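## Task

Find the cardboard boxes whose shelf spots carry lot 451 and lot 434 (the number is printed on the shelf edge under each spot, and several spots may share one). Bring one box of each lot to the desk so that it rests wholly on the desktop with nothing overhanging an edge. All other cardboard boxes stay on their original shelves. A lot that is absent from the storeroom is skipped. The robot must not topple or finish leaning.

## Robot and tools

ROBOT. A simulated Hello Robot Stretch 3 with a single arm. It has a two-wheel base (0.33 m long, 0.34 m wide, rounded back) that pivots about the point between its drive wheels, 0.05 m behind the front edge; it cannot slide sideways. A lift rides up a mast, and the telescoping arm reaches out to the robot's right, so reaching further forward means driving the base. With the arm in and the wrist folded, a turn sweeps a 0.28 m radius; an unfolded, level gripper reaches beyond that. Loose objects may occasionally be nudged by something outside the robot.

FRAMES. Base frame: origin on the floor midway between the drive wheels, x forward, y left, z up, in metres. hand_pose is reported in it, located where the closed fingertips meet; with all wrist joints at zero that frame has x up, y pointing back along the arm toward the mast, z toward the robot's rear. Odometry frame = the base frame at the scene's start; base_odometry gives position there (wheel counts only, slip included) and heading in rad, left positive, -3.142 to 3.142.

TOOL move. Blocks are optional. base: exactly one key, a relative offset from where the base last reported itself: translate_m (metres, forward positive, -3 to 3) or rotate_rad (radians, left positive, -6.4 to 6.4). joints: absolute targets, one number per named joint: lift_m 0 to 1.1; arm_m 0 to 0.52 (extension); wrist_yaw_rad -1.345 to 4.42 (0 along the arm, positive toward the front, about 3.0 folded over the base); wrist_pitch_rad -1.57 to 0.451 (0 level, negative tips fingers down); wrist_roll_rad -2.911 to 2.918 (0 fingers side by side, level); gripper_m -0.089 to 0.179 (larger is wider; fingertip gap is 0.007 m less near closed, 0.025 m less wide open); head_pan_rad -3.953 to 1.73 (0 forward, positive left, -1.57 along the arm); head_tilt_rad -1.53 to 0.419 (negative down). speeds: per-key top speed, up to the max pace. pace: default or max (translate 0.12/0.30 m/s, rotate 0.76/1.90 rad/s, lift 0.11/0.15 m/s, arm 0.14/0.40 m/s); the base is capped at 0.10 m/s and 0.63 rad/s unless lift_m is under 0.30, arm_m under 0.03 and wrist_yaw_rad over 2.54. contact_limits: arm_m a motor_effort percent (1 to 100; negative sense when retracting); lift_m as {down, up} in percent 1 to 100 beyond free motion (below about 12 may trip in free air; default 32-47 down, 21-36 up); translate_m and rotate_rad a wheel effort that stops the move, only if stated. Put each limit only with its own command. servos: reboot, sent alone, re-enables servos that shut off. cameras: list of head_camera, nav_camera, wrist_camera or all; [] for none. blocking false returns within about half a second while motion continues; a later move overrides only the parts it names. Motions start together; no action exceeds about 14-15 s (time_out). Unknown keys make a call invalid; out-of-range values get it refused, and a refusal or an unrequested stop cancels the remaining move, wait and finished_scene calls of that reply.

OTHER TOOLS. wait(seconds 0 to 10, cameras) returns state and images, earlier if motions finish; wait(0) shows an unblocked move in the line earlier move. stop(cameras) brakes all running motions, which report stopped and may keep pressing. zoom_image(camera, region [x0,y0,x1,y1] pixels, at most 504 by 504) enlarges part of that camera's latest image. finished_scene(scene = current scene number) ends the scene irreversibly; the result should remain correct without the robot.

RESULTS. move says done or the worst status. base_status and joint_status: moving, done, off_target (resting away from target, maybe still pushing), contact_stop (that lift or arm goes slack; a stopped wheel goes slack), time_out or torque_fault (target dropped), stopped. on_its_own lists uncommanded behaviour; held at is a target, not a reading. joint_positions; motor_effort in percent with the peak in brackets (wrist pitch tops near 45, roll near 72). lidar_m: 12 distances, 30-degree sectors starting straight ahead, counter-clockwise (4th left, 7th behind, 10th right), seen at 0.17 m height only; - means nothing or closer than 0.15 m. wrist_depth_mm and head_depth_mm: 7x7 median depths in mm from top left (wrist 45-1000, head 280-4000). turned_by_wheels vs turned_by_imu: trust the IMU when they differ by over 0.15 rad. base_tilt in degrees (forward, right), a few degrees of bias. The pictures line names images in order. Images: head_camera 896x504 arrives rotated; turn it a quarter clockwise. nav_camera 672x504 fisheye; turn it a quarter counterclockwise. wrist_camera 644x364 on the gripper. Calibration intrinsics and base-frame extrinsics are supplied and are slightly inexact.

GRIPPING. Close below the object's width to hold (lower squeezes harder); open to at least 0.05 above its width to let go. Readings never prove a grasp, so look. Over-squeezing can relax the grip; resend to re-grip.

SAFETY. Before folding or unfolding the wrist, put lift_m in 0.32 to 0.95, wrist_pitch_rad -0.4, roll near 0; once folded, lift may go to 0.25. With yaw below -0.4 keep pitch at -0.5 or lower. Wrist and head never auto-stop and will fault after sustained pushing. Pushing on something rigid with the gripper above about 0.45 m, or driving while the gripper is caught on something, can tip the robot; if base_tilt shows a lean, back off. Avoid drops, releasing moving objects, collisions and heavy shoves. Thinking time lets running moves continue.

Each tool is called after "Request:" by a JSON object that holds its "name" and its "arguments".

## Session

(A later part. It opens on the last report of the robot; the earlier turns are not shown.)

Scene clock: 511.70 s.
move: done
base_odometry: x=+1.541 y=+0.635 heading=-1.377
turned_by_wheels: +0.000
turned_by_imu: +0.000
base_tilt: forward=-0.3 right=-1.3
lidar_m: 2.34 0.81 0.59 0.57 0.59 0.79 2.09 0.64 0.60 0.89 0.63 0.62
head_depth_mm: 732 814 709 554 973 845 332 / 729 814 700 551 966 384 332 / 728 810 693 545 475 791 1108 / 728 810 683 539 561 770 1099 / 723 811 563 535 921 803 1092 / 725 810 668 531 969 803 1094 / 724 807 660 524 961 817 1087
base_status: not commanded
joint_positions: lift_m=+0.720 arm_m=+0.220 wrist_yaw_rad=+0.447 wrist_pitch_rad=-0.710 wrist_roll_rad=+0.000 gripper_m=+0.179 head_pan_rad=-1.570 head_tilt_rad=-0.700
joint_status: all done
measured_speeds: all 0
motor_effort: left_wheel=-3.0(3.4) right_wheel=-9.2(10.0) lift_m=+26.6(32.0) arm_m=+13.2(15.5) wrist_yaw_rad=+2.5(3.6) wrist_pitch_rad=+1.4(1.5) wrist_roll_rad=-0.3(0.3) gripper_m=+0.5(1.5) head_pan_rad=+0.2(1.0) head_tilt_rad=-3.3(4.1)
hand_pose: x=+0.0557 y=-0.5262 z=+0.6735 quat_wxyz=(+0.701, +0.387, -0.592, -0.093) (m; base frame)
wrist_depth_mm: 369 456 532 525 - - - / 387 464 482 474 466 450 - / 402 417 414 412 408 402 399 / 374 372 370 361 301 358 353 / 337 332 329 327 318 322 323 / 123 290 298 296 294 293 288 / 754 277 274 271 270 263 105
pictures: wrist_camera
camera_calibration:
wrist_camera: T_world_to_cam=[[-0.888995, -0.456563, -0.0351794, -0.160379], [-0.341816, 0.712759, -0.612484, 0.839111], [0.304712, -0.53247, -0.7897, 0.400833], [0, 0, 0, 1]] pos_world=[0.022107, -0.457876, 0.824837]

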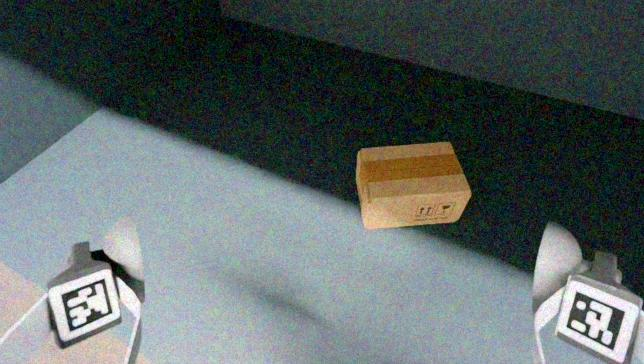

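Request:
{"name": "move", "arguments": {"joints": {"arm_m":0.38,"lift_m":0.66}, "cameras": ["wrist_camera"]}}

Scene clock: 521.67 s.
move: done
base_odometry: x=+1.541 y=+0.635 heading=-1.377
turned_by_wheels: +0.000
turned_by_imu: +0.000
base_tilt: forward=-0.5 right=-1.3
lidar_m: 2.34 0.82 0.59 0.57 0.58 0.79 2.09 0.64 0.60 0.89 0.63 0.62
head_depth_mm: 729 818 711 555 970 848 1007 / 729 813 700 550 994 460 372 / 728 815 691 544 635 792 1107 / 728 812 682 539 714 827 1100 / 726 813 562 534 917 827 1096 / 726 807 667 529 967 822 1094 / 723 809 658 523 961 816 1088
base_status: not commanded
joint_positions: lift_m=+0.660 arm_m=+0.380 wrist_yaw_rad=+0.447 wrist_pitch_rad=-0.710 wrist_roll_rad=+0.000 gripper_m=+0.179 head_pan_rad=-1.570 head_tilt_rad=-0.700
joint_status: all done
measured_speeds: all 0
motor_effort: left_wheel=-2.7(3.5) right_wheel=-9.3(10.1) lift_m=+30.2(30.3) arm_m=+13.2(15.4) wrist_yaw_rad=+2.1(3.9) wrist_pitch_rad=+1.3(1.5) wrist_roll_rad=+0.0(0.4) gripper_m=+0.9(1.3) head_pan_rad=-0.2(0.8) head_tilt_rad=-2.6(4.0)
hand_pose: x=+0.0557 y=-0.6861 z=+0.6134 quat_wxyz=(+0.701, +0.387, -0.592, -0.093) (m; base frame)
wrist_depth_mm: 370 424 - - - - - / 376 384 378 363 - - - / 335 334 330 326 323 312 - / 298 294 289 288 285 284 280 / 270 262 260 258 256 253 252 / - 144 232 184 224 227 230 / 211 215 213 167 172 208 105
pictures: wrist_camera
camera_calibration:
wrist_camera: T_world_to_cam=[[-0.888999, -0.456551, -0.035243, -0.235483], [-0.341813, 0.712852, -0.612377, 0.916379], [0.304704, -0.532356, -0.78978, 0.268387], [0, 0, 0, 1]] pos_world=[0.022107, -0.617876, 0.764837]

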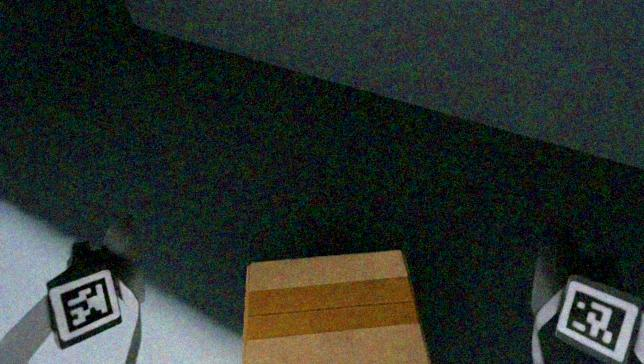

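Request:
{"name": "move", "arguments": {"joints": {"lift_m":0.585}, "contact_limits": {"lift_m":{"down":14}}, "cameras": ["wrist_camera"]}}

Request:
{"name": "move", "arguments": {"joints": {"gripper_m":0.055}, "cameras": []}}

Request:
{"name": "move", "arguments": {"joints": {"lift_m":0.70}, "cameras": ["wrist_camera"]}}

Scene clock: 532.73 s.
move: done
base_odometry: x=+1.541 y=+0.635 heading=-1.377
turned_by_wheels: +0.000
turned_by_imu: +0.000
base_tilt: forward=-0.3 right=-1.1
lidar_m: 2.34 0.82 0.59 0.57 0.59 0.79 2.08 0.64 0.60 0.89 0.63 0.62
head_depth_mm: 733 819 711 556 969 845 1038 / 732 814 702 550 996 822 468 / 728 815 695 545 685 778 1069 / 727 809 686 539 706 830 1104 / 725 812 564 535 918 826 1101 / 724 809 667 531 966 825 1094 / 723 808 661 526 965 815 1087
base_status: not commanded
joint_positions: lift_m=+0.585 arm_m=+0.380 wrist_yaw_rad=+0.447 wrist_pitch_rad=-0.698 wrist_roll_rad=+0.000 gripper_m=+0.179 head_pan_rad=-1.570 head_tilt_rad=-0.700
joint_status: all done
measured_speeds: all 0
motor_effort: left_wheel=-3.1(3.4) right_wheel=-5.5(9.9) lift_m=+15.4(32.7) arm_m=+12.4(13.3) wrist_yaw_rad=+1.9(3.2) wrist_pitch_rad=-0.8(1.5) wrist_roll_rad=-0.3(0.4) gripper_m=+0.8(1.1) head_pan_rad=-0.8(1.1) head_tilt_rad=-3.0(3.5)
contact_limits: lift_m down 14 (down: maximum 72; up: maximum 65)
hand_pose: x=+0.0567 y=-0.6881 z=+0.5406 quat_wxyz=(+0.702, +0.383, -0.594, -0.089) (m; base frame)
wrist_depth_mm: 324 321 317 301 287 - - / 274 270 266 262 258 254 244 / 234 230 231 226 224 221 219 / 205 205 203 136 193 196 194 / 184 180 125 121 121 176 175 / - 144 111 110 109 156 157 / 145 147 103 104 109 142 107
pictures: wrist_camera
camera_calibration:
wrist_camera: T_world_to_cam=[[-0.888673, -0.45721, -0.0349187, -0.238678], [-0.338766, 0.705958, -0.621982, 0.873821], [0.309027, -0.540909, -0.782253, 0.199381], [0, 0, 0, 1]] pos_world=[0.0222993, -0.61816, 0.691132]

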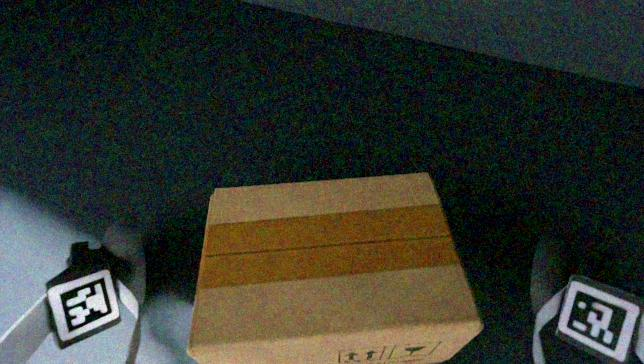

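Scene clock: 534.50 s.
move: done
base_odometry: x=+1.541 y=+0.635 heading=-1.377
turned_by_wheels: +0.000
turned_by_imu: +0.000
base_tilt: forward=-0.3 right=-1.3
lidar_m: 2.34 0.82 0.59 0.56 0.58 0.79 2.10 0.64 0.60 0.89 0.62 0.62
head_depth_mm: 728 817 710 556 970 847 1042 / 730 814 702 550 996 823 467 / 729 815 693 545 683 775 1070 / 727 812 684 539 707 829 1100 / 726 808 563 534 918 826 1092 / 725 811 668 529 970 820 1094 / 725 806 660 525 964 817 1091
base_status: not commanded
joint_positions: lift_m=+0.585 arm_m=+0.380 wrist_yaw_rad=+0.447 wrist_pitch_rad=-0.672 wrist_roll_rad=+0.000 gripper_m=+0.056 head_pan_rad=-1.570 head_tilt_rad=-0.700
joint_status: all done
measured_speeds: all 0
motor_effort: left_wheel=-2.6(3.3) right_wheel=-5.3(5.9) lift_m=+23.8(24.7) arm_m=+12.5(13.2) wrist_yaw_rad=+1.5(3.2) wrist_pitch_rad=-5.5(5.6) wrist_roll_rad=-0.2(0.4) gripper_m=-30.1(98.9) head_pan_rad=-1.0(1.3) head_tilt_rad=-3.1(3.5)
contact_limits: lift_m down 14 (down: maximum 72; up: maximum 65)
hand_pose: x=+0.0587 y=-0.6923 z=+0.5453 quat_wxyz=(+0.703, +0.376, -0.599, -0.080) (m; base frame)
wrist_depth_mm: 344 341 338 312 - - - / 288 284 279 278 273 261 251 / 244 243 241 237 236 231 229 / 213 212 210 208 206 204 201 / 189 184 130 129 128 153 179 / 173 126 115 113 115 119 162 / - 148 103 105 105 143 147
pictures: none
No camera images: "cameras" was empty.

Scene clock: 536.37 s.
move: done
base_odometry: x=+1.541 y=+0.635 heading=-1.377
turned_by_wheels: +0.000
turned_by_imu: +0.000
base_tilt: forward=-0.2 right=-1.1
lidar_m: 2.34 0.82 0.59 0.57 0.58 0.79 2.09 0.64 0.60 0.89 0.63 0.62
head_depth_mm: 730 817 709 555 969 844 947 / 729 812 700 550 912 402 348 / 727 808 692 545 899 816 1104 / 727 808 684 538 894 831 1104 / 724 808 563 534 917 825 1093 / 724 808 665 529 965 818 1091 / 723 810 660 524 962 815 1085
base_status: not commanded
joint_positions: lift_m=+0.700 arm_m=+0.380 wrist_yaw_rad=+0.447 wrist_pitch_rad=-0.714 wrist_roll_rad=+0.000 gripper_m=+0.059 head_pan_rad=-1.570 head_tilt_rad=-0.700
joint_status: all done
measured_speeds: all 0
motor_effort: left_wheel=-2.8(3.3) right_wheel=-4.7(5.7) lift_m=+29.6(34.2) arm_m=+12.3(13.0) wrist_yaw_rad=+2.7(3.1) wrist_pitch_rad=+2.1(5.6) wrist_roll_rad=-0.2(0.4) gripper_m=-13.2(30.2) head_pan_rad=-0.7(1.3) head_tilt_rad=-3.0(3.0)
hand_pose: x=+0.0554 y=-0.6854 z=+0.6526 quat_wxyz=(+0.701, +0.388, -0.591, -0.094) (m; base frame)
wrist_depth_mm: 369 432 - - - - - / 389 441 431 - - - - / 382 388 384 378 368 - - / 347 343 340 338 336 327 316 / 312 309 129 127 133 297 296 / 287 125 115 114 114 124 269 / - 246 103 105 106 239 242
pictures: wrist_camera
camera_calibration:
wrist_camera: T_world_to_cam=[[-0.888941, -0.456654, -0.0353577, -0.234062], [-0.343216, 0.715254, -0.608781, 0.93902], [0.303292, -0.529036, -0.79255, 0.304027], [0, 0, 0, 1]] pos_world=[0.0220097, -0.617682, 0.804339]

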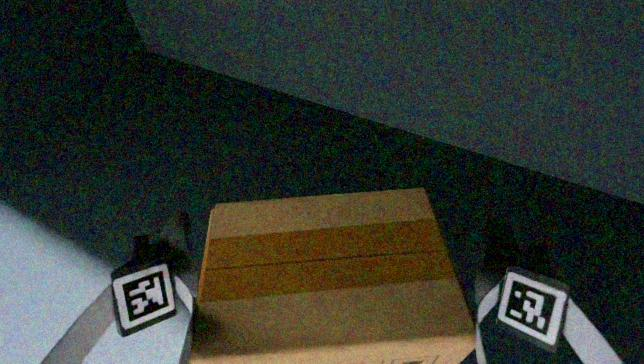

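Request:
{"name": "move", "arguments": {"joints": {"arm_m":0.0}, "cameras": []}}

Request:
{"name": "move", "arguments": {"base": {"translate_m":-1.69}, "speeds": {"translate_m":0.2}, "cameras": []}}

Request:
{"name": "move", "arguments": {"base": {"rotate_rad":1.57}, "joints": {"lift_m":0.97}, "cameras": []}}

Request:
{"name": "move", "arguments": {"cameras": ["nav_camera","wrist_camera"]}}

Scene clock: 561.10 s.
move: done
base_odometry: x=+1.541 y=+0.635 heading=-1.377
turned_by_wheels: +0.000
turned_by_imu: +0.000
base_tilt: forward=-0.4 right=-1.2
lidar_m: 2.34 0.82 0.59 0.57 0.58 0.79 2.08 0.64 0.60 0.89 0.63 0.62
head_depth_mm: 731 817 710 556 970 845 1030 / 729 814 701 551 998 840 1113 / 727 814 690 545 992 836 1109 / 725 813 684 541 983 827 590 / 727 811 563 535 972 826 423 / 727 808 669 529 966 822 1065 / 725 810 658 524 964 816 1088
base_status: not commanded
joint_positions: lift_m=+0.700 arm_m=+0.001 wrist_yaw_rad=+0.447 wrist_pitch_rad=-0.715 wrist_roll_rad=+0.000 gripper_m=+0.059 head_pan_rad=-1.570 head_tilt_rad=-0.700
joint_status: all done
measured_speeds: all 0
motor_effort: left_wheel=-2.7(3.4) right_wheel=-5.3(6.0) lift_m=+31.5(32.2) arm_m=-12.9(14.8) wrist_yaw_rad=+2.0(3.0) wrist_pitch_rad=+2.2(2.4) wrist_roll_rad=-0.3(0.5) gripper_m=-13.0(13.9) head_pan_rad=-1.9(2.1) head_tilt_rad=-2.2(3.0)
hand_pose: x=+0.0553 y=-0.3059 z=+0.6526 quat_wxyz=(+0.701, +0.388, -0.591, -0.095) (m; base frame)
wrist_depth_mm: 395 457 518 508 504 503 492 / - 448 445 437 434 429 423 / - 507 404 382 382 376 369 / - 674 - 353 336 332 330 / 915 845 129 127 129 296 295 / 844 125 115 114 114 119 282 / - 125 103 105 106 - -
pictures: none
No camera images: "cameras" was empty.

Scene clock: 576.10 s.
move: time_out
base_odometry: x=+1.273 y=+2.002 heading=-1.377
turned_by_wheels: +0.000
turned_by_imu: +0.000
base_tilt: forward=-0.3 right=-1.3
lidar_m: 1.87 0.78 0.56 0.54 0.56 0.76 1.01 1.04 1.41 0.46 0.94 1.00
head_depth_mm: 2610 2655 2575 2182 1700 1398 1180 / 2685 2964 2951 2173 1689 1391 1183 / 2650 2951 2909 2136 1680 1374 1175 / 2632 2928 2764 2038 1666 1375 590 / 365 416 475 534 891 818 422 / 744 828 667 552 973 844 1092 / 744 829 661 547 961 838 1087
base_status: translate_m time_out (by the wheels' count: -1.3933 of -1.6900)
joint_positions: lift_m=+0.700 arm_m=+0.001 wrist_yaw_rad=+0.447 wrist_pitch_rad=-0.715 wrist_roll_rad=+0.000 gripper_m=+0.059 head_pan_rad=-1.570 head_tilt_rad=-0.700
joint_status: not commanded
measured_speeds: all 0
motor_effort: left_wheel=-0.6(11.6) right_wheel=-0.6(14.2) lift_m=+24.3(31.4) arm_m=-10.5(13.5) wrist_yaw_rad=+1.1(3.7) wrist_pitch_rad=+2.3(2.4) wrist_roll_rad=-0.1(0.5) gripper_m=-12.8(13.6) head_pan_rad=-2.9(3.6) head_tilt_rad=-0.9(2.7)
hand_pose: x=+0.0553 y=-0.3059 z=+0.6526 quat_wxyz=(+0.701, +0.388, -0.591, -0.095) (m; base frame)
wrist_depth_mm: - 494 - - - 224 - / - - - - 253 - - / - - - - 295 - - / - 966 - - 327 992 966 / 929 859 129 128 130 888 890 / 837 125 115 114 114 124 796 / - 125 102 105 106 124 727
pictures: none
No camera images: "cameras" was empty.

not run: a stop that you did not command came earlier in this reply.

not run: a stop that you did not command came earlier in this reply.

Request:
{"name": "move", "arguments": {"base": {"translate_m":-0.32}, "cameras": []}}

Request:
{"name": "move", "arguments": {"base": {"rotate_rad":1.57}, "joints": {"lift_m":0.97}, "cameras": ["nav_camera"]}}

Request:
{"name": "move", "arguments": {"base": {"translate_m":-1.3}, "cameras": []}}

Request:
{"name": "move", "arguments": {"cameras": ["wrist_camera"]}}

Scene clock: 588.53 s.
move: done
base_odometry: x=+1.211 y=+2.316 heading=-1.377
turned_by_wheels: +0.000
turned_by_imu: +0.000
base_tilt: forward=-0.3 right=-1.2
lidar_m: 2.18 0.78 0.56 0.54 0.56 0.72 0.69 0.72 0.97 2.53 0.57 1.29
head_depth_mm: 1867 1838 1792 1784 1638 1397 1190 / 2586 2658 2560 2139 1684 1394 1184 / 2666 3008 2914 2118 1675 1389 1174 / 2674 2977 2868 2129 1666 1370 591 / 2649 2948 2872 2099 1650 1365 422 / 2652 2995 2825 2071 1648 1351 1139 / 2671 2685 2615 1052 1061 1094 1098
base_status: done
joint_positions: lift_m=+0.700 arm_m=+0.001 wrist_yaw_rad=+0.447 wrist_pitch_rad=-0.715 wrist_roll_rad=+0.000 gripper_m=+0.059 head_pan_rad=-1.570 head_tilt_rad=-0.700
joint_status: not commanded
measured_speeds: all 0
motor_effort: left_wheel=-6.7(10.7) right_wheel=-4.6(13.9) lift_m=+24.7(25.4) arm_m=-10.1(10.9) wrist_yaw_rad=+1.1(3.5) wrist_pitch_rad=+2.3(2.4) wrist_roll_rad=-0.3(0.5) gripper_m=-12.5(13.6) head_pan_rad=-3.4(3.8) head_tilt_rad=-0.5(1.7)
hand_pose: x=+0.0553 y=-0.3059 z=+0.6526 quat_wxyz=(+0.701, +0.388, -0.591, -0.095) (m; base frame)
wrist_depth_mm: - - - - - - - / - 469 - - - - - / - - - - - - - / - - - - - 996 968 / 926 869 128 128 130 886 888 / 840 125 115 114 113 124 799 / - 125 102 105 107 124 722
pictures: none
No camera images: "cameras" was empty.

Scene clock: 592.13 s.
move: done
base_odometry: x=+1.211 y=+2.316 heading=+0.192
turned_by_wheels: +1.570
turned_by_imu: +1.544
base_tilt: forward=-0.4 right=-1.1
lidar_m: 0.54 0.55 0.72 0.69 0.71 0.95 2.42 0.57 1.27 2.19 0.79 0.56
head_depth_mm: 1770 1217 1293 1366 - - - / 1829 2048 1983 1949 - - - / 3221 3032 2773 2167 - - - / 3366 3745 2912 2131 - - - / 3337 3659 2838 2105 - 368 1167 / 2786 2836 2529 2096 1636 368 1160 / 1751 1758 1778 1806 1585 1284 1153
base_status: done
joint_positions: lift_m=+0.970 arm_m=+0.001 wrist_yaw_rad=+0.447 wrist_pitch_rad=-0.715 wrist_roll_rad=+0.000 gripper_m=+0.059 head_pan_rad=-1.570 head_tilt_rad=-0.700
joint_status: all done
measured_speeds: all 0
motor_effort: left_wheel=-8.9(12.5) right_wheel=+9.6(12.3) lift_m=+31.2(35.0) arm_m=-12.5(13.2) wrist_yaw_rad=+2.4(3.3) wrist_pitch_rad=+2.3(2.4) wrist_roll_rad=-0.1(0.5) gripper_m=-12.9(13.7) head_pan_rad=-2.4(3.9) head_tilt_rad=-0.1(1.1)
hand_pose: x=+0.0553 y=-0.3058 z=+0.9225 quat_wxyz=(+0.701, +0.388, -0.591, -0.095) (m; base frame)
wrist_depth_mm: 468 531 - - - - - / 486 - - - - - - / 505 - - - - - - / 518 - - - - - - / 527 148 129 128 129 - - / - 125 115 114 113 119 - / - 119 102 105 106 124 -
pictures: nav_camera (sideways)
camera_calibration:
nav_camera: T_world_to_cam=[[0.0174932, -0.623788, 0.781398, -0.973601], [-0.99979, -0.0192726, 0.00699716, 0.0471197], [0.0106948, -0.781356, -0.623994, 0.765146], [0, 0, 0, 1]] pos_world=[0.0559581, -0.00856124, 1.23789]

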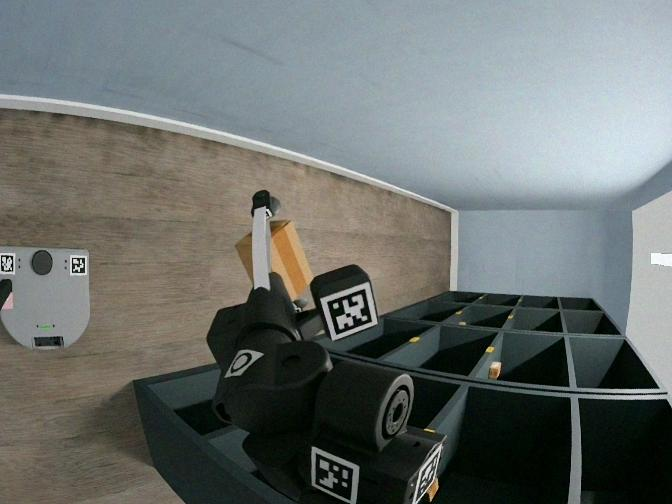

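Scene clock: 606.27 s.
move: done
base_odometry: x=-0.065 y=+2.068 heading=+0.192
turned_by_wheels: +0.000
turned_by_imu: -0.001
base_tilt: forward=-0.4 right=-1.3
lidar_m: 1.82 0.95 0.68 0.65 0.67 0.89 1.92 1.65 2.49 1.61 0.53 0.52
head_depth_mm: 3322 3680 3046 2352 - - - / 3366 3762 2959 2229 - - - / 3308 3558 2929 2123 - - - / 3385 3695 2921 2128 - - - / 3250 3552 2876 2100 - 369 1164 / 1914 1930 1968 1930 1601 369 1168 / 1182 1189 1203 1220 1235 1081 1133
base_status: done
joint_positions: lift_m=+0.970 arm_m=+0.001 wrist_yaw_rad=+0.453 wrist_pitch_rad=-0.722 wrist_roll_rad=-0.002 gripper_m=+0.059 head_pan_rad=-1.570 head_tilt_rad=-0.700
joint_status: not commanded
measured_speeds: all 0
motor_effort: left_wheel=-3.9(12.8) right_wheel=-7.6(18.0) lift_m=+24.4(31.3) arm_m=+13.3(14.1) wrist_yaw_rad=-3.0(35.4) wrist_pitch_rad=+3.6(5.7) wrist_roll_rad=+0.7(1.2) gripper_m=-16.1(16.3) head_pan_rad=-1.7(3.5) head_tilt_rad=+0.6(1.6)
hand_pose: x=+0.0556 y=-0.3042 z=+0.9212 quat_wxyz=(+0.702, +0.392, -0.587, -0.095) (m; base frame)
wrist_depth_mm: 310 370 - - - - - / - 380 - - - - - / - 433 - - - - - / - 503 - - - - - / - 148 129 128 130 - - / - 125 115 114 114 124 - / - 125 103 105 106 124 960
pictures: none
No camera images: "cameras" was empty.

Scene clock: 606.27 s.
base_odometry: x=-0.065 y=+2.068 heading=+0.192
turned_by_wheels: +0.000
turned_by_imu: +0.000
base_tilt: forward=-0.4 right=-1.3
lidar_m: 1.82 0.95 0.68 0.65 0.67 0.89 1.92 1.65 2.49 1.61 0.53 0.52
head_depth_mm: 3322 3680 3046 2352 - - - / 3366 3762 2959 2229 - - - / 3308 3558 2929 2123 - - - / 3385 3695 2921 2128 - - - / 3250 3552 2876 2100 - 369 1164 / 1914 1930 1968 1930 1601 369 1168 / 1182 1189 1203 1220 1235 1081 1133
base_status: done
joint_positions: lift_m=+0.970 arm_m=+0.001 wrist_yaw_rad=+0.453 wrist_pitch_rad=-0.722 wrist_roll_rad=-0.002 gripper_m=+0.059 head_pan_rad=-1.570 head_tilt_rad=-0.700
joint_status: not commanded
measured_speeds: all 0
motor_effort: left_wheel=-3.9(12.8) right_wheel=-7.6(18.0) lift_m=+24.4(31.3) arm_m=+13.3(14.1) wrist_yaw_rad=-3.0(35.4) wrist_pitch_rad=+3.6(5.7) wrist_roll_rad=+0.7(1.2) gripper_m=-16.1(16.3) head_pan_rad=-1.7(3.5) head_tilt_rad=+0.6(1.6)
hand_pose: x=+0.0556 y=-0.3042 z=+0.9212 quat_wxyz=(+0.702, +0.392, -0.587, -0.095) (m; base frame)
wrist_depth_mm: 310 370 - - - - - / - 380 - - - - - / - 433 - - - - - / - 503 - - - - - / - 148 129 128 130 - - / - 125 115 114 114 124 - / - 125 103 105 106 124 960
pictures: wrist_camera
camera_calibration:
wrist_camera: T_world_to_cam=[[-0.885827, -0.462781, -0.0338345, -0.0536439], [-0.351409, 0.716688, -0.602387, 0.824983], [0.303022, -0.521721, -0.797487, 0.725275], [0, 0, 0, 1]] pos_world=[0.0226133, -0.237689, 1.07354]

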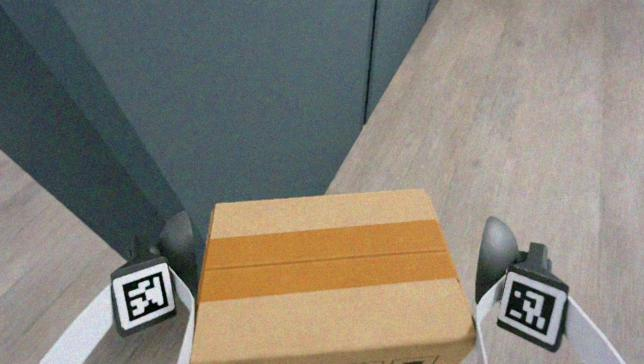

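Request:
{"name": "move", "arguments": {"base": {"rotate_rad":-1.89}, "cameras": []}}

Request:
{"name": "move", "arguments": {"base": {"translate_m":0.87}, "cameras": []}}

Request:
{"name": "move", "arguments": {"base": {"translate_m":0.87}, "cameras": []}}

Request:
{"name": "move", "arguments": {"base": {"rotate_rad":0.32}, "cameras": ["head_camera","wrist_camera"]}}

Scene clock: 620.90 s.
move: done
base_odometry: x=-0.065 y=+2.068 heading=-1.697
turned_by_wheels: -1.890
turned_by_imu: -1.860
base_tilt: forward=-0.3 right=-1.1
lidar_m: 3.38 0.84 0.52 0.66 1.50 0.79 0.65 0.65 0.72 1.16 1.92 1.66
head_depth_mm: 894 937 981 1024 - - - / 1057 1110 1179 1286 - - - / 1286 1360 1473 1609 - - - / 1622 1773 1965 2005 - - - / 1640 1824 2058 2079 - 370 1166 / 1588 1744 1980 2089 1633 370 1162 / 1533 1706 1893 2048 1624 1262 1151
base_status: done
joint_positions: lift_m=+0.970 arm_m=+0.001 wrist_yaw_rad=+0.453 wrist_pitch_rad=-0.722 wrist_roll_rad=-0.002 gripper_m=+0.059 head_pan_rad=-1.570 head_tilt_rad=-0.700
joint_status: not commanded
measured_speeds: all 0
motor_effort: left_wheel=+8.2(12.5) right_wheel=-10.5(13.4) lift_m=+25.1(25.9) arm_m=-0.3(13.1) wrist_yaw_rad=-3.1(4.4) wrist_pitch_rad=+3.7(3.8) wrist_roll_rad=+0.7(0.9) gripper_m=-15.9(16.4) head_pan_rad=-1.6(2.3) head_tilt_rad=+0.9(2.0)
hand_pose: x=+0.0556 y=-0.3042 z=+0.9212 quat_wxyz=(+0.702, +0.392, -0.587, -0.095) (m; base frame)
wrist_depth_mm: - - - - - - - / - - - - - - - / - - - - - - - / - - - - - - - / - - 129 128 130 - - / - 125 115 114 114 124 - / - 125 103 105 106 124 -
pictures: none
No camera images: "cameras" was empty.

Scene clock: 630.73 s.
move: done
base_odometry: x=-0.175 y=+1.205 heading=-1.697
turned_by_wheels: +0.000
turned_by_imu: +0.000
base_tilt: forward=-0.3 right=-1.3
lidar_m: 2.83 1.49 0.78 0.65 0.65 0.72 1.47 1.46 1.63 1.64 1.19 1.24
head_depth_mm: 1605 1825 2078 2245 - - - / 1550 1765 1997 2153 - - - / 1495 1665 1917 2077 - - - / 1439 1613 1841 2042 - - - / 1392 1552 1743 1943 - 370 1165 / 1350 1494 1265 1421 1562 369 1153 / 1307 1450 1252 1034 1629 1259 1156
base_status: done
joint_positions: lift_m=+0.970 arm_m=+0.001 wrist_yaw_rad=+0.453 wrist_pitch_rad=-0.722 wrist_roll_rad=-0.002 gripper_m=+0.059 head_pan_rad=-1.570 head_tilt_rad=-0.700
joint_status: not commanded
measured_speeds: all 0
motor_effort: left_wheel=+6.6(11.9) right_wheel=+3.8(10.5) lift_m=+26.1(26.5) arm_m=-11.8(13.4) wrist_yaw_rad=-2.7(4.5) wrist_pitch_rad=+3.6(3.8) wrist_roll_rad=+0.5(0.9) gripper_m=-15.9(16.4) head_pan_rad=-1.0(2.3) head_tilt_rad=+1.4(2.4)
hand_pose: x=+0.0556 y=-0.3042 z=+0.9212 quat_wxyz=(+0.702, +0.392, -0.587, -0.095) (m; base frame)
wrist_depth_mm: - - - - - - - / - - - - - - - / - - - - - - - / - - - - - - - / - - 129 128 130 - - / - 125 115 114 114 124 - / - 126 102 105 107 124 964
pictures: none
No camera images: "cameras" was empty.

Scene clock: 640.57 s.
move: done
base_odometry: x=-0.284 y=+0.342 heading=-1.697
turned_by_wheels: +0.000
turned_by_imu: +0.000
base_tilt: forward=-0.3 right=-1.2
lidar_m: 2.19 1.99 1.12 0.93 0.93 1.04 2.29 2.28 1.22 0.70 0.97 1.51
head_depth_mm: 1322 1490 1345 1049 - - - / 1267 1431 1333 998 - - - / 1234 1377 1307 950 - - - / 1187 1325 1294 946 - - - / 1145 1273 1283 934 - 370 1168 / 1109 1230 1267 925 781 369 1160 / 1075 1189 1252 915 775 1259 1150
base_status: done
joint_positions: lift_m=+0.970 arm_m=+0.001 wrist_yaw_rad=+0.453 wrist_pitch_rad=-0.722 wrist_roll_rad=-0.002 gripper_m=+0.059 head_pan_rad=-1.570 head_tilt_rad=-0.700
joint_status: not commanded
measured_speeds: all 0
motor_effort: left_wheel=+3.3(12.1) right_wheel=+6.6(10.0) lift_m=+27.4(27.4) arm_m=-10.7(12.3) wrist_yaw_rad=-2.6(4.6) wrist_pitch_rad=+3.7(3.8) wrist_roll_rad=+0.4(1.0) gripper_m=-16.0(16.3) head_pan_rad=-0.3(1.6) head_tilt_rad=+1.2(3.4)
hand_pose: x=+0.0556 y=-0.3042 z=+0.9212 quat_wxyz=(+0.702, +0.392, -0.587, -0.095) (m; base frame)
wrist_depth_mm: - 564 - - - - - / - - - - - - - / - - - - - - - / - - - - - - - / - - 129 128 130 - - / - 125 115 114 114 124 - / - 125 102 105 106 124 950
pictures: none
No camera images: "cameras" was empty.

Scene clock: 642.17 s.
move: done
base_odometry: x=-0.284 y=+0.342 heading=-1.378
turned_by_wheels: +0.320
turned_by_imu: +0.314
base_tilt: forward=-0.2 right=-1.1
lidar_m: 1.99 1.35 0.97 0.93 0.96 1.30 2.27 1.96 0.90 0.70 0.98 1.86
head_depth_mm: 1126 1262 1347 1053 - - - / 1119 1257 1324 996 - - - / 1117 1255 1311 950 - - - / 1118 1240 1297 944 - - - / 1121 1247 1280 937 - 370 1165 / 1112 1242 1261 925 805 370 1159 / 1111 1238 1249 920 1300 1260 1155
base_status: done
joint_positions: lift_m=+0.970 arm_m=+0.001 wrist_yaw_rad=+0.453 wrist_pitch_rad=-0.722 wrist_roll_rad=-0.002 gripper_m=+0.059 head_pan_rad=-1.570 head_tilt_rad=-0.700
joint_status: not commanded
measured_speeds: all 0
motor_effort: left_wheel=-9.2(12.6) right_wheel=+8.3(12.2) lift_m=+27.1(27.8) arm_m=-11.0(11.2) wrist_yaw_rad=-2.6(4.1) wrist_pitch_rad=+3.6(3.8) wrist_roll_rad=+0.8(1.0) gripper_m=-15.7(16.1) head_pan_rad=-0.2(1.1) head_tilt_rad=+2.3(3.4)
hand_pose: x=+0.0556 y=-0.3042 z=+0.9212 quat_wxyz=(+0.702, +0.392, -0.587, -0.095) (m; base frame)
wrist_depth_mm: - - 721 578 - - - / - - - - - - - / - - - - - - - / - - - - - - - / - - 129 128 131 - - / - 125 115 114 114 124 - / - 125 102 105 106 124 943
pictures: head_camera (sideways), wrist_camera
camera_calibration:
head_camera: T_world_to_cam=[[-0.0467496, 0.602657, -0.79663, 1.05205], [0.997494, -0.0142394, -0.0693093, 0.0837143], [-0.0531133, -0.797873, -0.600481, 0.737329], [0, 0, 0, 1]] pos_world=[0.00484021, -0.0445357, 1.28665]
wrist_camera: T_world_to_cam=[[-0.885924, -0.462599, -0.0337691, -0.053757], [-0.351247, 0.716658, -0.602517, 0.825076], [0.302924, -0.521923, -0.797391, 0.725157], [0, 0, 0, 1]] pos_world=[0.0225134, -0.237689, 1.07354]

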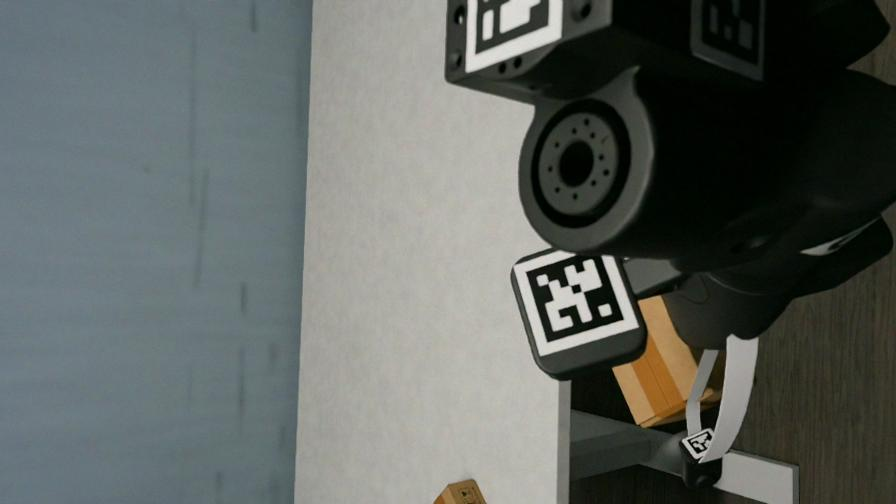

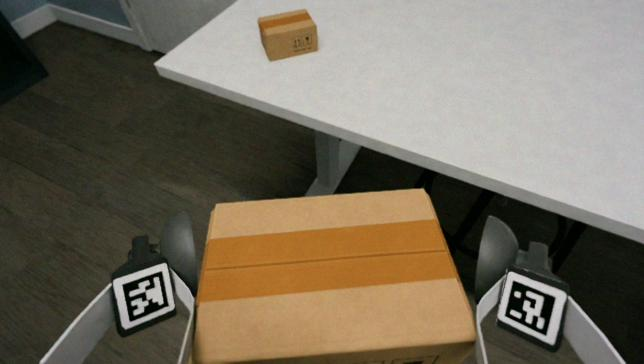

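Request:
{"name": "move", "arguments": {"joints": {"arm_m":0.43}, "cameras": []}}

Request:
{"name": "move", "arguments": {"joints": {"lift_m":0.81}, "cameras": ["head_camera"]}}

Request:
{"name": "move", "arguments": {"joints": {"lift_m":0.72}, "speeds": {"lift_m":0.03}, "contact_limits": {"lift_m":{"down":12}}, "cameras": ["wrist_camera","head_camera"]}}

Scene clock: 655.10 s.
move: done
base_odometry: x=-0.284 y=+0.342 heading=-1.378
turned_by_wheels: +0.000
turned_by_imu: +0.000
base_tilt: forward=-0.2 right=-1.3
lidar_m: 1.99 1.34 0.97 0.93 0.96 1.30 2.28 1.96 0.90 0.70 0.98 1.86
head_depth_mm: 1125 1217 288 927 832 1398 1192 / 1126 443 1189 958 829 1382 1185 / 1126 499 1181 951 1532 1381 1179 / 1119 595 581 946 1095 1341 1169 / 1115 1242 1213 933 1327 1366 1165 / 1114 1242 1260 927 1501 1357 1160 / 1108 1239 1244 918 1299 1321 1158
base_status: not commanded
joint_positions: lift_m=+0.970 arm_m=+0.430 wrist_yaw_rad=+0.453 wrist_pitch_rad=-0.721 wrist_roll_rad=-0.002 gripper_m=+0.059 head_pan_rad=-1.570 head_tilt_rad=-0.700
joint_status: all done
measured_speeds: all 0
motor_effort: left_wheel=-8.5(9.2) right_wheel=+8.0(9.3) lift_m=+27.9(28.6) arm_m=+12.8(15.4) wrist_yaw_rad=-3.7(4.3) wrist_pitch_rad=+3.5(3.8) wrist_roll_rad=+0.3(0.9) gripper_m=-15.3(16.2) head_pan_rad=+0.1(0.8) head_tilt_rad=+3.4(3.9)
hand_pose: x=+0.0557 y=-0.7338 z=+0.9214 quat_wxyz=(+0.702, +0.392, -0.588, -0.095) (m; base frame)
wrist_depth_mm: - - - - - - - / - - - - - - - / - - - - - - - / - - - - 137 - - / 350 351 129 128 130 141 - / - 125 115 114 114 124 - / - 119 103 105 106 - -
pictures: none
No camera images: "cameras" was empty.

Scene clock: 657.40 s.
move: done
base_odometry: x=-0.284 y=+0.342 heading=-1.378
turned_by_wheels: +0.000
turned_by_imu: +0.000
base_tilt: forward=-0.2 right=-1.2
lidar_m: 1.99 1.34 0.97 0.93 0.96 1.30 2.28 1.96 0.90 0.70 0.98 1.86
head_depth_mm: 1131 1256 1341 964 782 291 - / 1118 1250 1331 463 368 1285 1166 / 1114 1251 1315 848 1546 1373 1175 / 1118 1254 1293 676 1091 1336 1174 / 1118 1245 1279 866 1322 1368 1161 / 1116 1241 1263 926 1514 1357 1162 / 1114 1235 1248 918 1302 1329 1156
base_status: not commanded
joint_positions: lift_m=+0.810 arm_m=+0.430 wrist_yaw_rad=+0.453 wrist_pitch_rad=-0.721 wrist_roll_rad=-0.002 gripper_m=+0.059 head_pan_rad=-1.570 head_tilt_rad=-0.700
joint_status: all done
measured_speeds: all 0
motor_effort: left_wheel=-8.7(9.3) right_wheel=+8.1(9.2) lift_m=+23.3(27.4) arm_m=+9.7(12.9) wrist_yaw_rad=-2.6(3.9) wrist_pitch_rad=+3.5(3.7) wrist_roll_rad=+0.6(0.8) gripper_m=-15.5(16.0) head_pan_rad=+0.5(0.7) head_tilt_rad=+2.6(3.8)
hand_pose: x=+0.0557 y=-0.7338 z=+0.7614 quat_wxyz=(+0.702, +0.392, -0.588, -0.095) (m; base frame)
wrist_depth_mm: - - - - - - - / - - - - - - - / - - - - - - - / - - - - 137 - - / - 148 129 128 130 141 - / - 125 115 115 114 124 - / - 119 102 105 106 - -
pictures: head_camera (sideways)
camera_calibration:
head_camera: T_world_to_cam=[[-0.0466913, 0.602594, -0.796681, 1.05211], [0.997496, -0.0142829, -0.0692639, 0.0836537], [-0.0531169, -0.79792, -0.600418, 0.737246], [0, 0, 0, 1]] pos_world=[0.00484038, -0.0445361, 1.28665]

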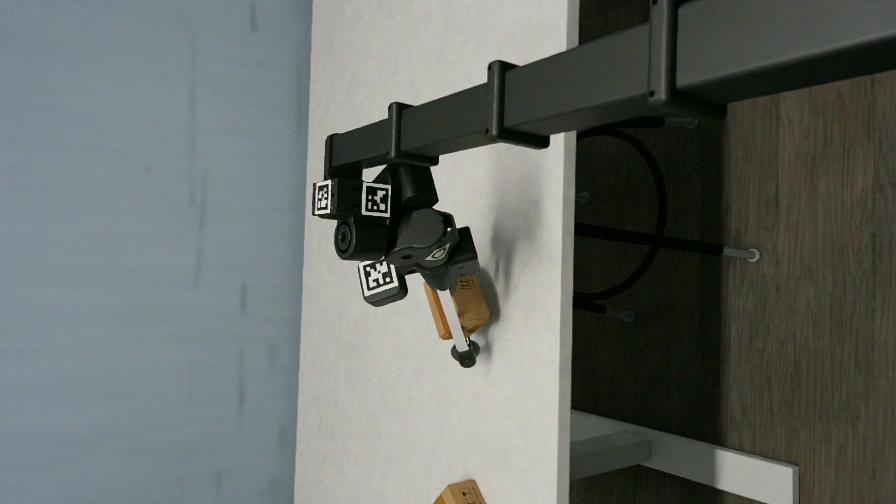

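Scene clock: 660.77 s.
move: contact_stop
base_odometry: x=-0.284 y=+0.342 heading=-1.377
turned_by_wheels: +0.000
turned_by_imu: -0.007
base_tilt: forward=-0.5 right=-1.3
lidar_m: 1.99 1.35 0.97 0.93 0.96 1.29 2.28 1.98 0.90 0.71 0.98 1.85
head_depth_mm: 1132 1268 1356 972 836 350 293 / 1133 1256 1341 932 404 341 1115 / 1122 1255 1329 622 1542 1384 1176 / 1126 1244 1303 657 1097 1347 1178 / 1120 1243 1297 860 1373 1372 1164 / 1116 1253 1272 933 1517 1363 1164 / 1116 1244 1263 924 1298 1322 1159
base_status: not commanded
joint_positions: lift_m=+0.766 arm_m=+0.430 wrist_yaw_rad=+0.462 wrist_pitch_rad=-0.663 wrist_roll_rad=-0.003 gripper_m=+0.059 head_pan_rad=-1.570 head_tilt_rad=-0.700
joint_status: lift_m contact_stop (moved -0.044 of -0.090)
measured_speeds: translate_m=+0.000 rotate_rad=+0.000 lift_m=+0.009 arm_m=+0.000 wrist_yaw_rad=+0.000 wrist_pitch_rad=-0.024 wrist_roll_rad=+0.000 head_pan_rad=+0.000 head_tilt_rad=+0.000
on_its_own: lift_m is slack since a contact_stop (your +0.720 is given up); wrist_yaw_rad is at rest, and its effort (-11.0) is outside its rest range (-9 to +9)
motor_effort: left_wheel=-0.9(8.9) right_wheel=+4.5(9.0) lift_m=+17.9(26.3) arm_m=+3.0(9.8) wrist_yaw_rad=-11.0(12.6) wrist_pitch_rad=-7.1(13.3) wrist_roll_rad=+1.1(1.2) gripper_m=-15.2(16.2) head_pan_rad=+0.7(0.9) head_tilt_rad=+2.8(3.4)
contact_limits: lift_m down 12 (down: maximum 72; up: maximum 65)
hand_pose: x=+0.0619 y=-0.7425 z=+0.7282 quat_wxyz=(+0.705, +0.377, -0.597, -0.071) (m; base frame)
wrist_depth_mm: - - - - - - - / - - - - - - - / - - - - - - - / - - - 136 139 - - / - 147 128 127 126 142 - / - 124 115 114 113 123 - / - 119 104 105 106 - -
pictures: head_camera (sideways), wrist_camera
camera_calibration:
head_camera: T_world_to_cam=[[-0.0467028, 0.60237, -0.79685, 1.0524], [0.997496, -0.0142942, -0.069268, 0.0836655], [-0.0531153, -0.798089, -0.600194, 0.737009], [0, 0, 0, 1]] pos_world=[0.00484035, -0.0445372, 1.28675]
wrist_camera: T_world_to_cam=[[-0.880265, -0.473466, -0.0310343, -0.267833], [-0.342666, 0.679599, -0.648633, 1.03075], [0.328196, -0.560335, -0.760468, 0.283574], [0, 0, 0, 1]] pos_world=[0.0243716, -0.668411, 0.875916]

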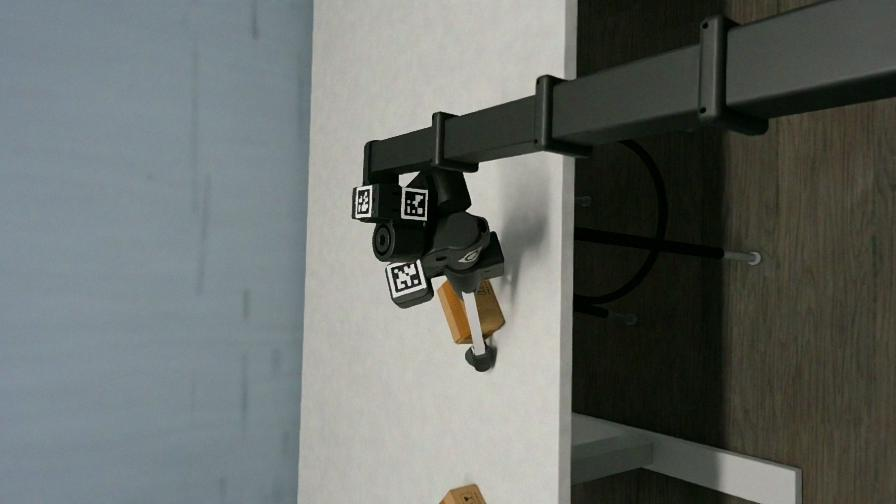

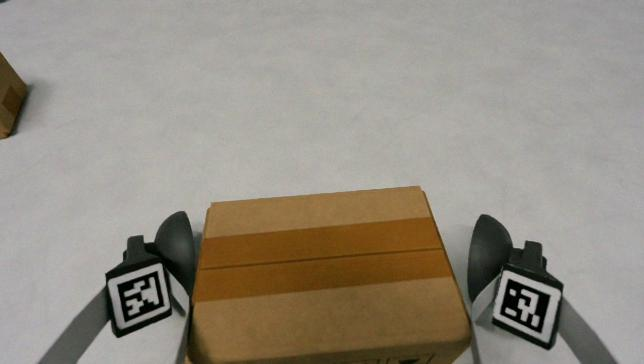

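Request:
{"name": "move", "arguments": {"joints": {"gripper_m":0.179}, "cameras": []}}

Request:
{"name": "move", "arguments": {"joints": {"lift_m":0.95}, "cameras": ["wrist_camera"]}}

Request:
{"name": "move", "arguments": {"joints": {"arm_m":0.1}, "cameras": ["wrist_camera"]}}

Scene clock: 669.03 s.
move: done
base_odometry: x=-0.284 y=+0.342 heading=-1.377
turned_by_wheels: +0.000
turned_by_imu: -0.001
base_tilt: forward=-0.3 right=-1.3
lidar_m: 2.00 1.35 0.97 0.93 0.96 1.29 2.28 1.97 0.90 0.70 0.98 1.85
head_depth_mm: 1128 1265 1348 970 831 331 290 / 1122 1257 1325 897 403 339 1137 / 1125 1249 1311 617 1531 1378 1173 / 1120 1247 1293 684 1092 1327 1170 / 1115 1241 1274 856 1365 1361 1167 / 1114 1237 1265 928 1514 1358 1160 / 1106 1246 1247 920 1298 1316 1157
base_status: not commanded
joint_positions: lift_m=+0.776 arm_m=+0.430 wrist_yaw_rad=+0.450 wrist_pitch_rad=-0.698 wrist_roll_rad=-0.003 gripper_m=+0.179 head_pan_rad=-1.570 head_tilt_rad=-0.700
joint_status: all done
measured_speeds: all 0
on_its_own: lift_m is slack since a contact_stop (your +0.720 is given up)
motor_effort: left_wheel=-1.2(1.4) right_wheel=+1.8(4.0) lift_m=+26.9(27.6) arm_m=-5.7(6.7) wrist_yaw_rad=-1.1(11.8) wrist_pitch_rad=-0.7(3.9) wrist_roll_rad=+0.8(1.4) gripper_m=+1.3(87.3) head_pan_rad=+0.8(1.4) head_tilt_rad=+0.6(1.5)
contact_limits: lift_m down 12 (down: maximum 72; up: maximum 65)
hand_pose: x=+0.0571 y=-0.7379 z=+0.7312 quat_wxyz=(+0.703, +0.384, -0.592, -0.087) (m; base frame)
wrist_depth_mm: - - - - - - - / - - - - - - - / - - - - - - - / - - - 135 135 - - / - 143 125 124 123 - - / - 125 113 112 112 - - / - - 103 106 106 - 105
pictures: none
No camera images: "cameras" was empty.

Scene clock: 671.47 s.
move: done
base_odometry: x=-0.284 y=+0.342 heading=-1.377
turned_by_wheels: +0.000
turned_by_imu: +0.000
base_tilt: forward=-0.2 right=-1.2
lidar_m: 1.99 1.36 0.97 0.93 0.96 1.29 2.28 1.98 0.89 0.70 0.98 1.85
head_depth_mm: 1130 1260 306 - 1551 1402 1188 / 1119 479 371 957 831 1386 1183 / 1114 506 1126 950 1538 1381 1175 / 1118 1192 582 941 1089 1340 1166 / 1120 1250 1266 896 1369 1371 1166 / 1111 1247 1265 923 1492 1360 1158 / 1112 1240 1241 918 1289 1331 1151
base_status: not commanded
joint_positions: lift_m=+0.950 arm_m=+0.430 wrist_yaw_rad=+0.450 wrist_pitch_rad=-0.709 wrist_roll_rad=-0.003 gripper_m=+0.179 head_pan_rad=-1.570 head_tilt_rad=-0.700
joint_status: all done
measured_speeds: all 0
motor_effort: left_wheel=-1.1(1.4) right_wheel=+1.8(2.6) lift_m=+30.7(33.7) arm_m=-9.0(9.4) wrist_yaw_rad=-0.9(2.0) wrist_pitch_rad=+1.2(1.3) wrist_roll_rad=+0.8(1.1) gripper_m=+0.9(1.6) head_pan_rad=+0.8(1.8) head_tilt_rad=-0.1(1.3)
hand_pose: x=+0.0563 y=-0.7361 z=+0.9036 quat_wxyz=(+0.702, +0.387, -0.590, -0.091) (m; base frame)
wrist_depth_mm: - - - - - - - / - - - - - - - / - - - - - - - / 356 - - - - - - / 333 143 - - - - - / - 126 - - - - - / - - - 265 - - 105
pictures: wrist_camera
camera_calibration:
wrist_camera: T_world_to_cam=[[-0.886783, -0.461011, -0.0329173, -0.25312], [-0.346331, 0.709972, -0.613184, 1.12869], [0.306055, -0.532361, -0.789254, 0.470282], [0, 0, 0, 1]] pos_world=[0.0225068, -0.667672, 1.05494]

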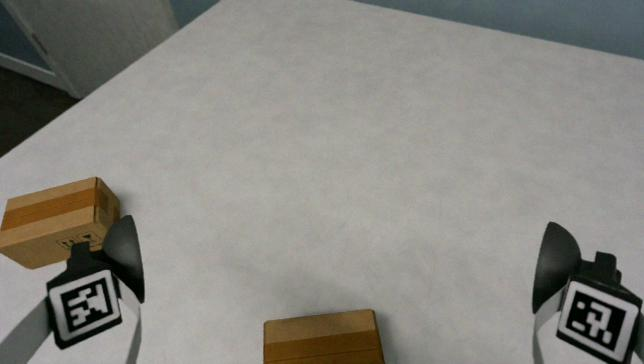

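Scene clock: 675.10 s.
move: done
base_odometry: x=-0.284 y=+0.342 heading=-1.377
turned_by_wheels: +0.000
turned_by_imu: +0.000
base_tilt: forward=-0.4 right=-1.2
lidar_m: 1.99 1.36 0.97 0.93 0.96 1.29 2.28 1.98 0.89 0.70 0.98 1.85
head_depth_mm: 1128 1257 1350 - 1604 1393 1192 / 1125 1258 1350 - - 1376 1181 / 1127 1255 1315 - - 1345 1180 / 1115 1250 1305 352 314 1299 1169 / 1120 1249 1282 349 784 1369 1172 / 1116 1243 1262 927 803 1360 1159 / 1108 1235 1258 919 774 1311 1151
base_status: not commanded
joint_positions: lift_m=+0.950 arm_m=+0.100 wrist_yaw_rad=+0.450 wrist_pitch_rad=-0.709 wrist_roll_rad=-0.003 gripper_m=+0.179 head_pan_rad=-1.570 head_tilt_rad=-0.700
joint_status: all done
measured_speeds: all 0
motor_effort: left_wheel=-0.6(1.4) right_wheel=+1.7(2.5) lift_m=+26.2(31.2) arm_m=-12.2(14.6) wrist_yaw_rad=-1.0(2.2) wrist_pitch_rad=+1.2(1.3) wrist_roll_rad=+0.7(1.1) gripper_m=+0.5(1.2) head_pan_rad=+1.4(1.8) head_tilt_rad=-1.3(1.5)
hand_pose: x=+0.0562 y=-0.4060 z=+0.9036 quat_wxyz=(+0.702, +0.387, -0.590, -0.091) (m; base frame)
wrist_depth_mm: - - 533 - - - - / - - 521 - - - - / - - - - 428 - - / - - - - - - - / - - - - - - - / 123 - - - - - - / 945 993 993 972 964 957 105
pictures: wrist_camera
camera_calibration:
wrist_camera: T_world_to_cam=[[-0.886773, -0.461029, -0.0329603, -0.100947], [-0.346416, 0.710141, -0.61294, 0.894204], [0.30599, -0.532121, -0.789442, 0.646241], [0, 0, 0, 1]] pos_world=[0.0225069, -0.337672, 1.05494]

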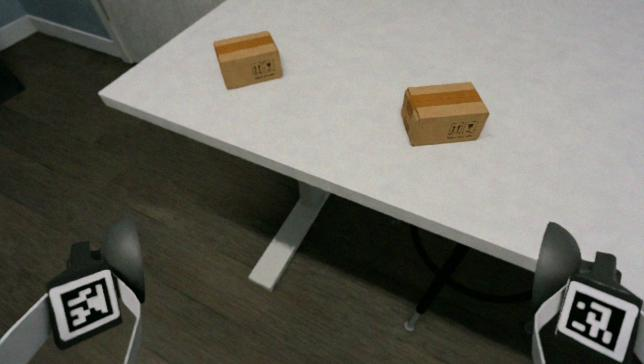

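Both placed.

Request:
{"name": "finished_scene", "arguments": {"scene": 2}}

The scene is finished: the task was done.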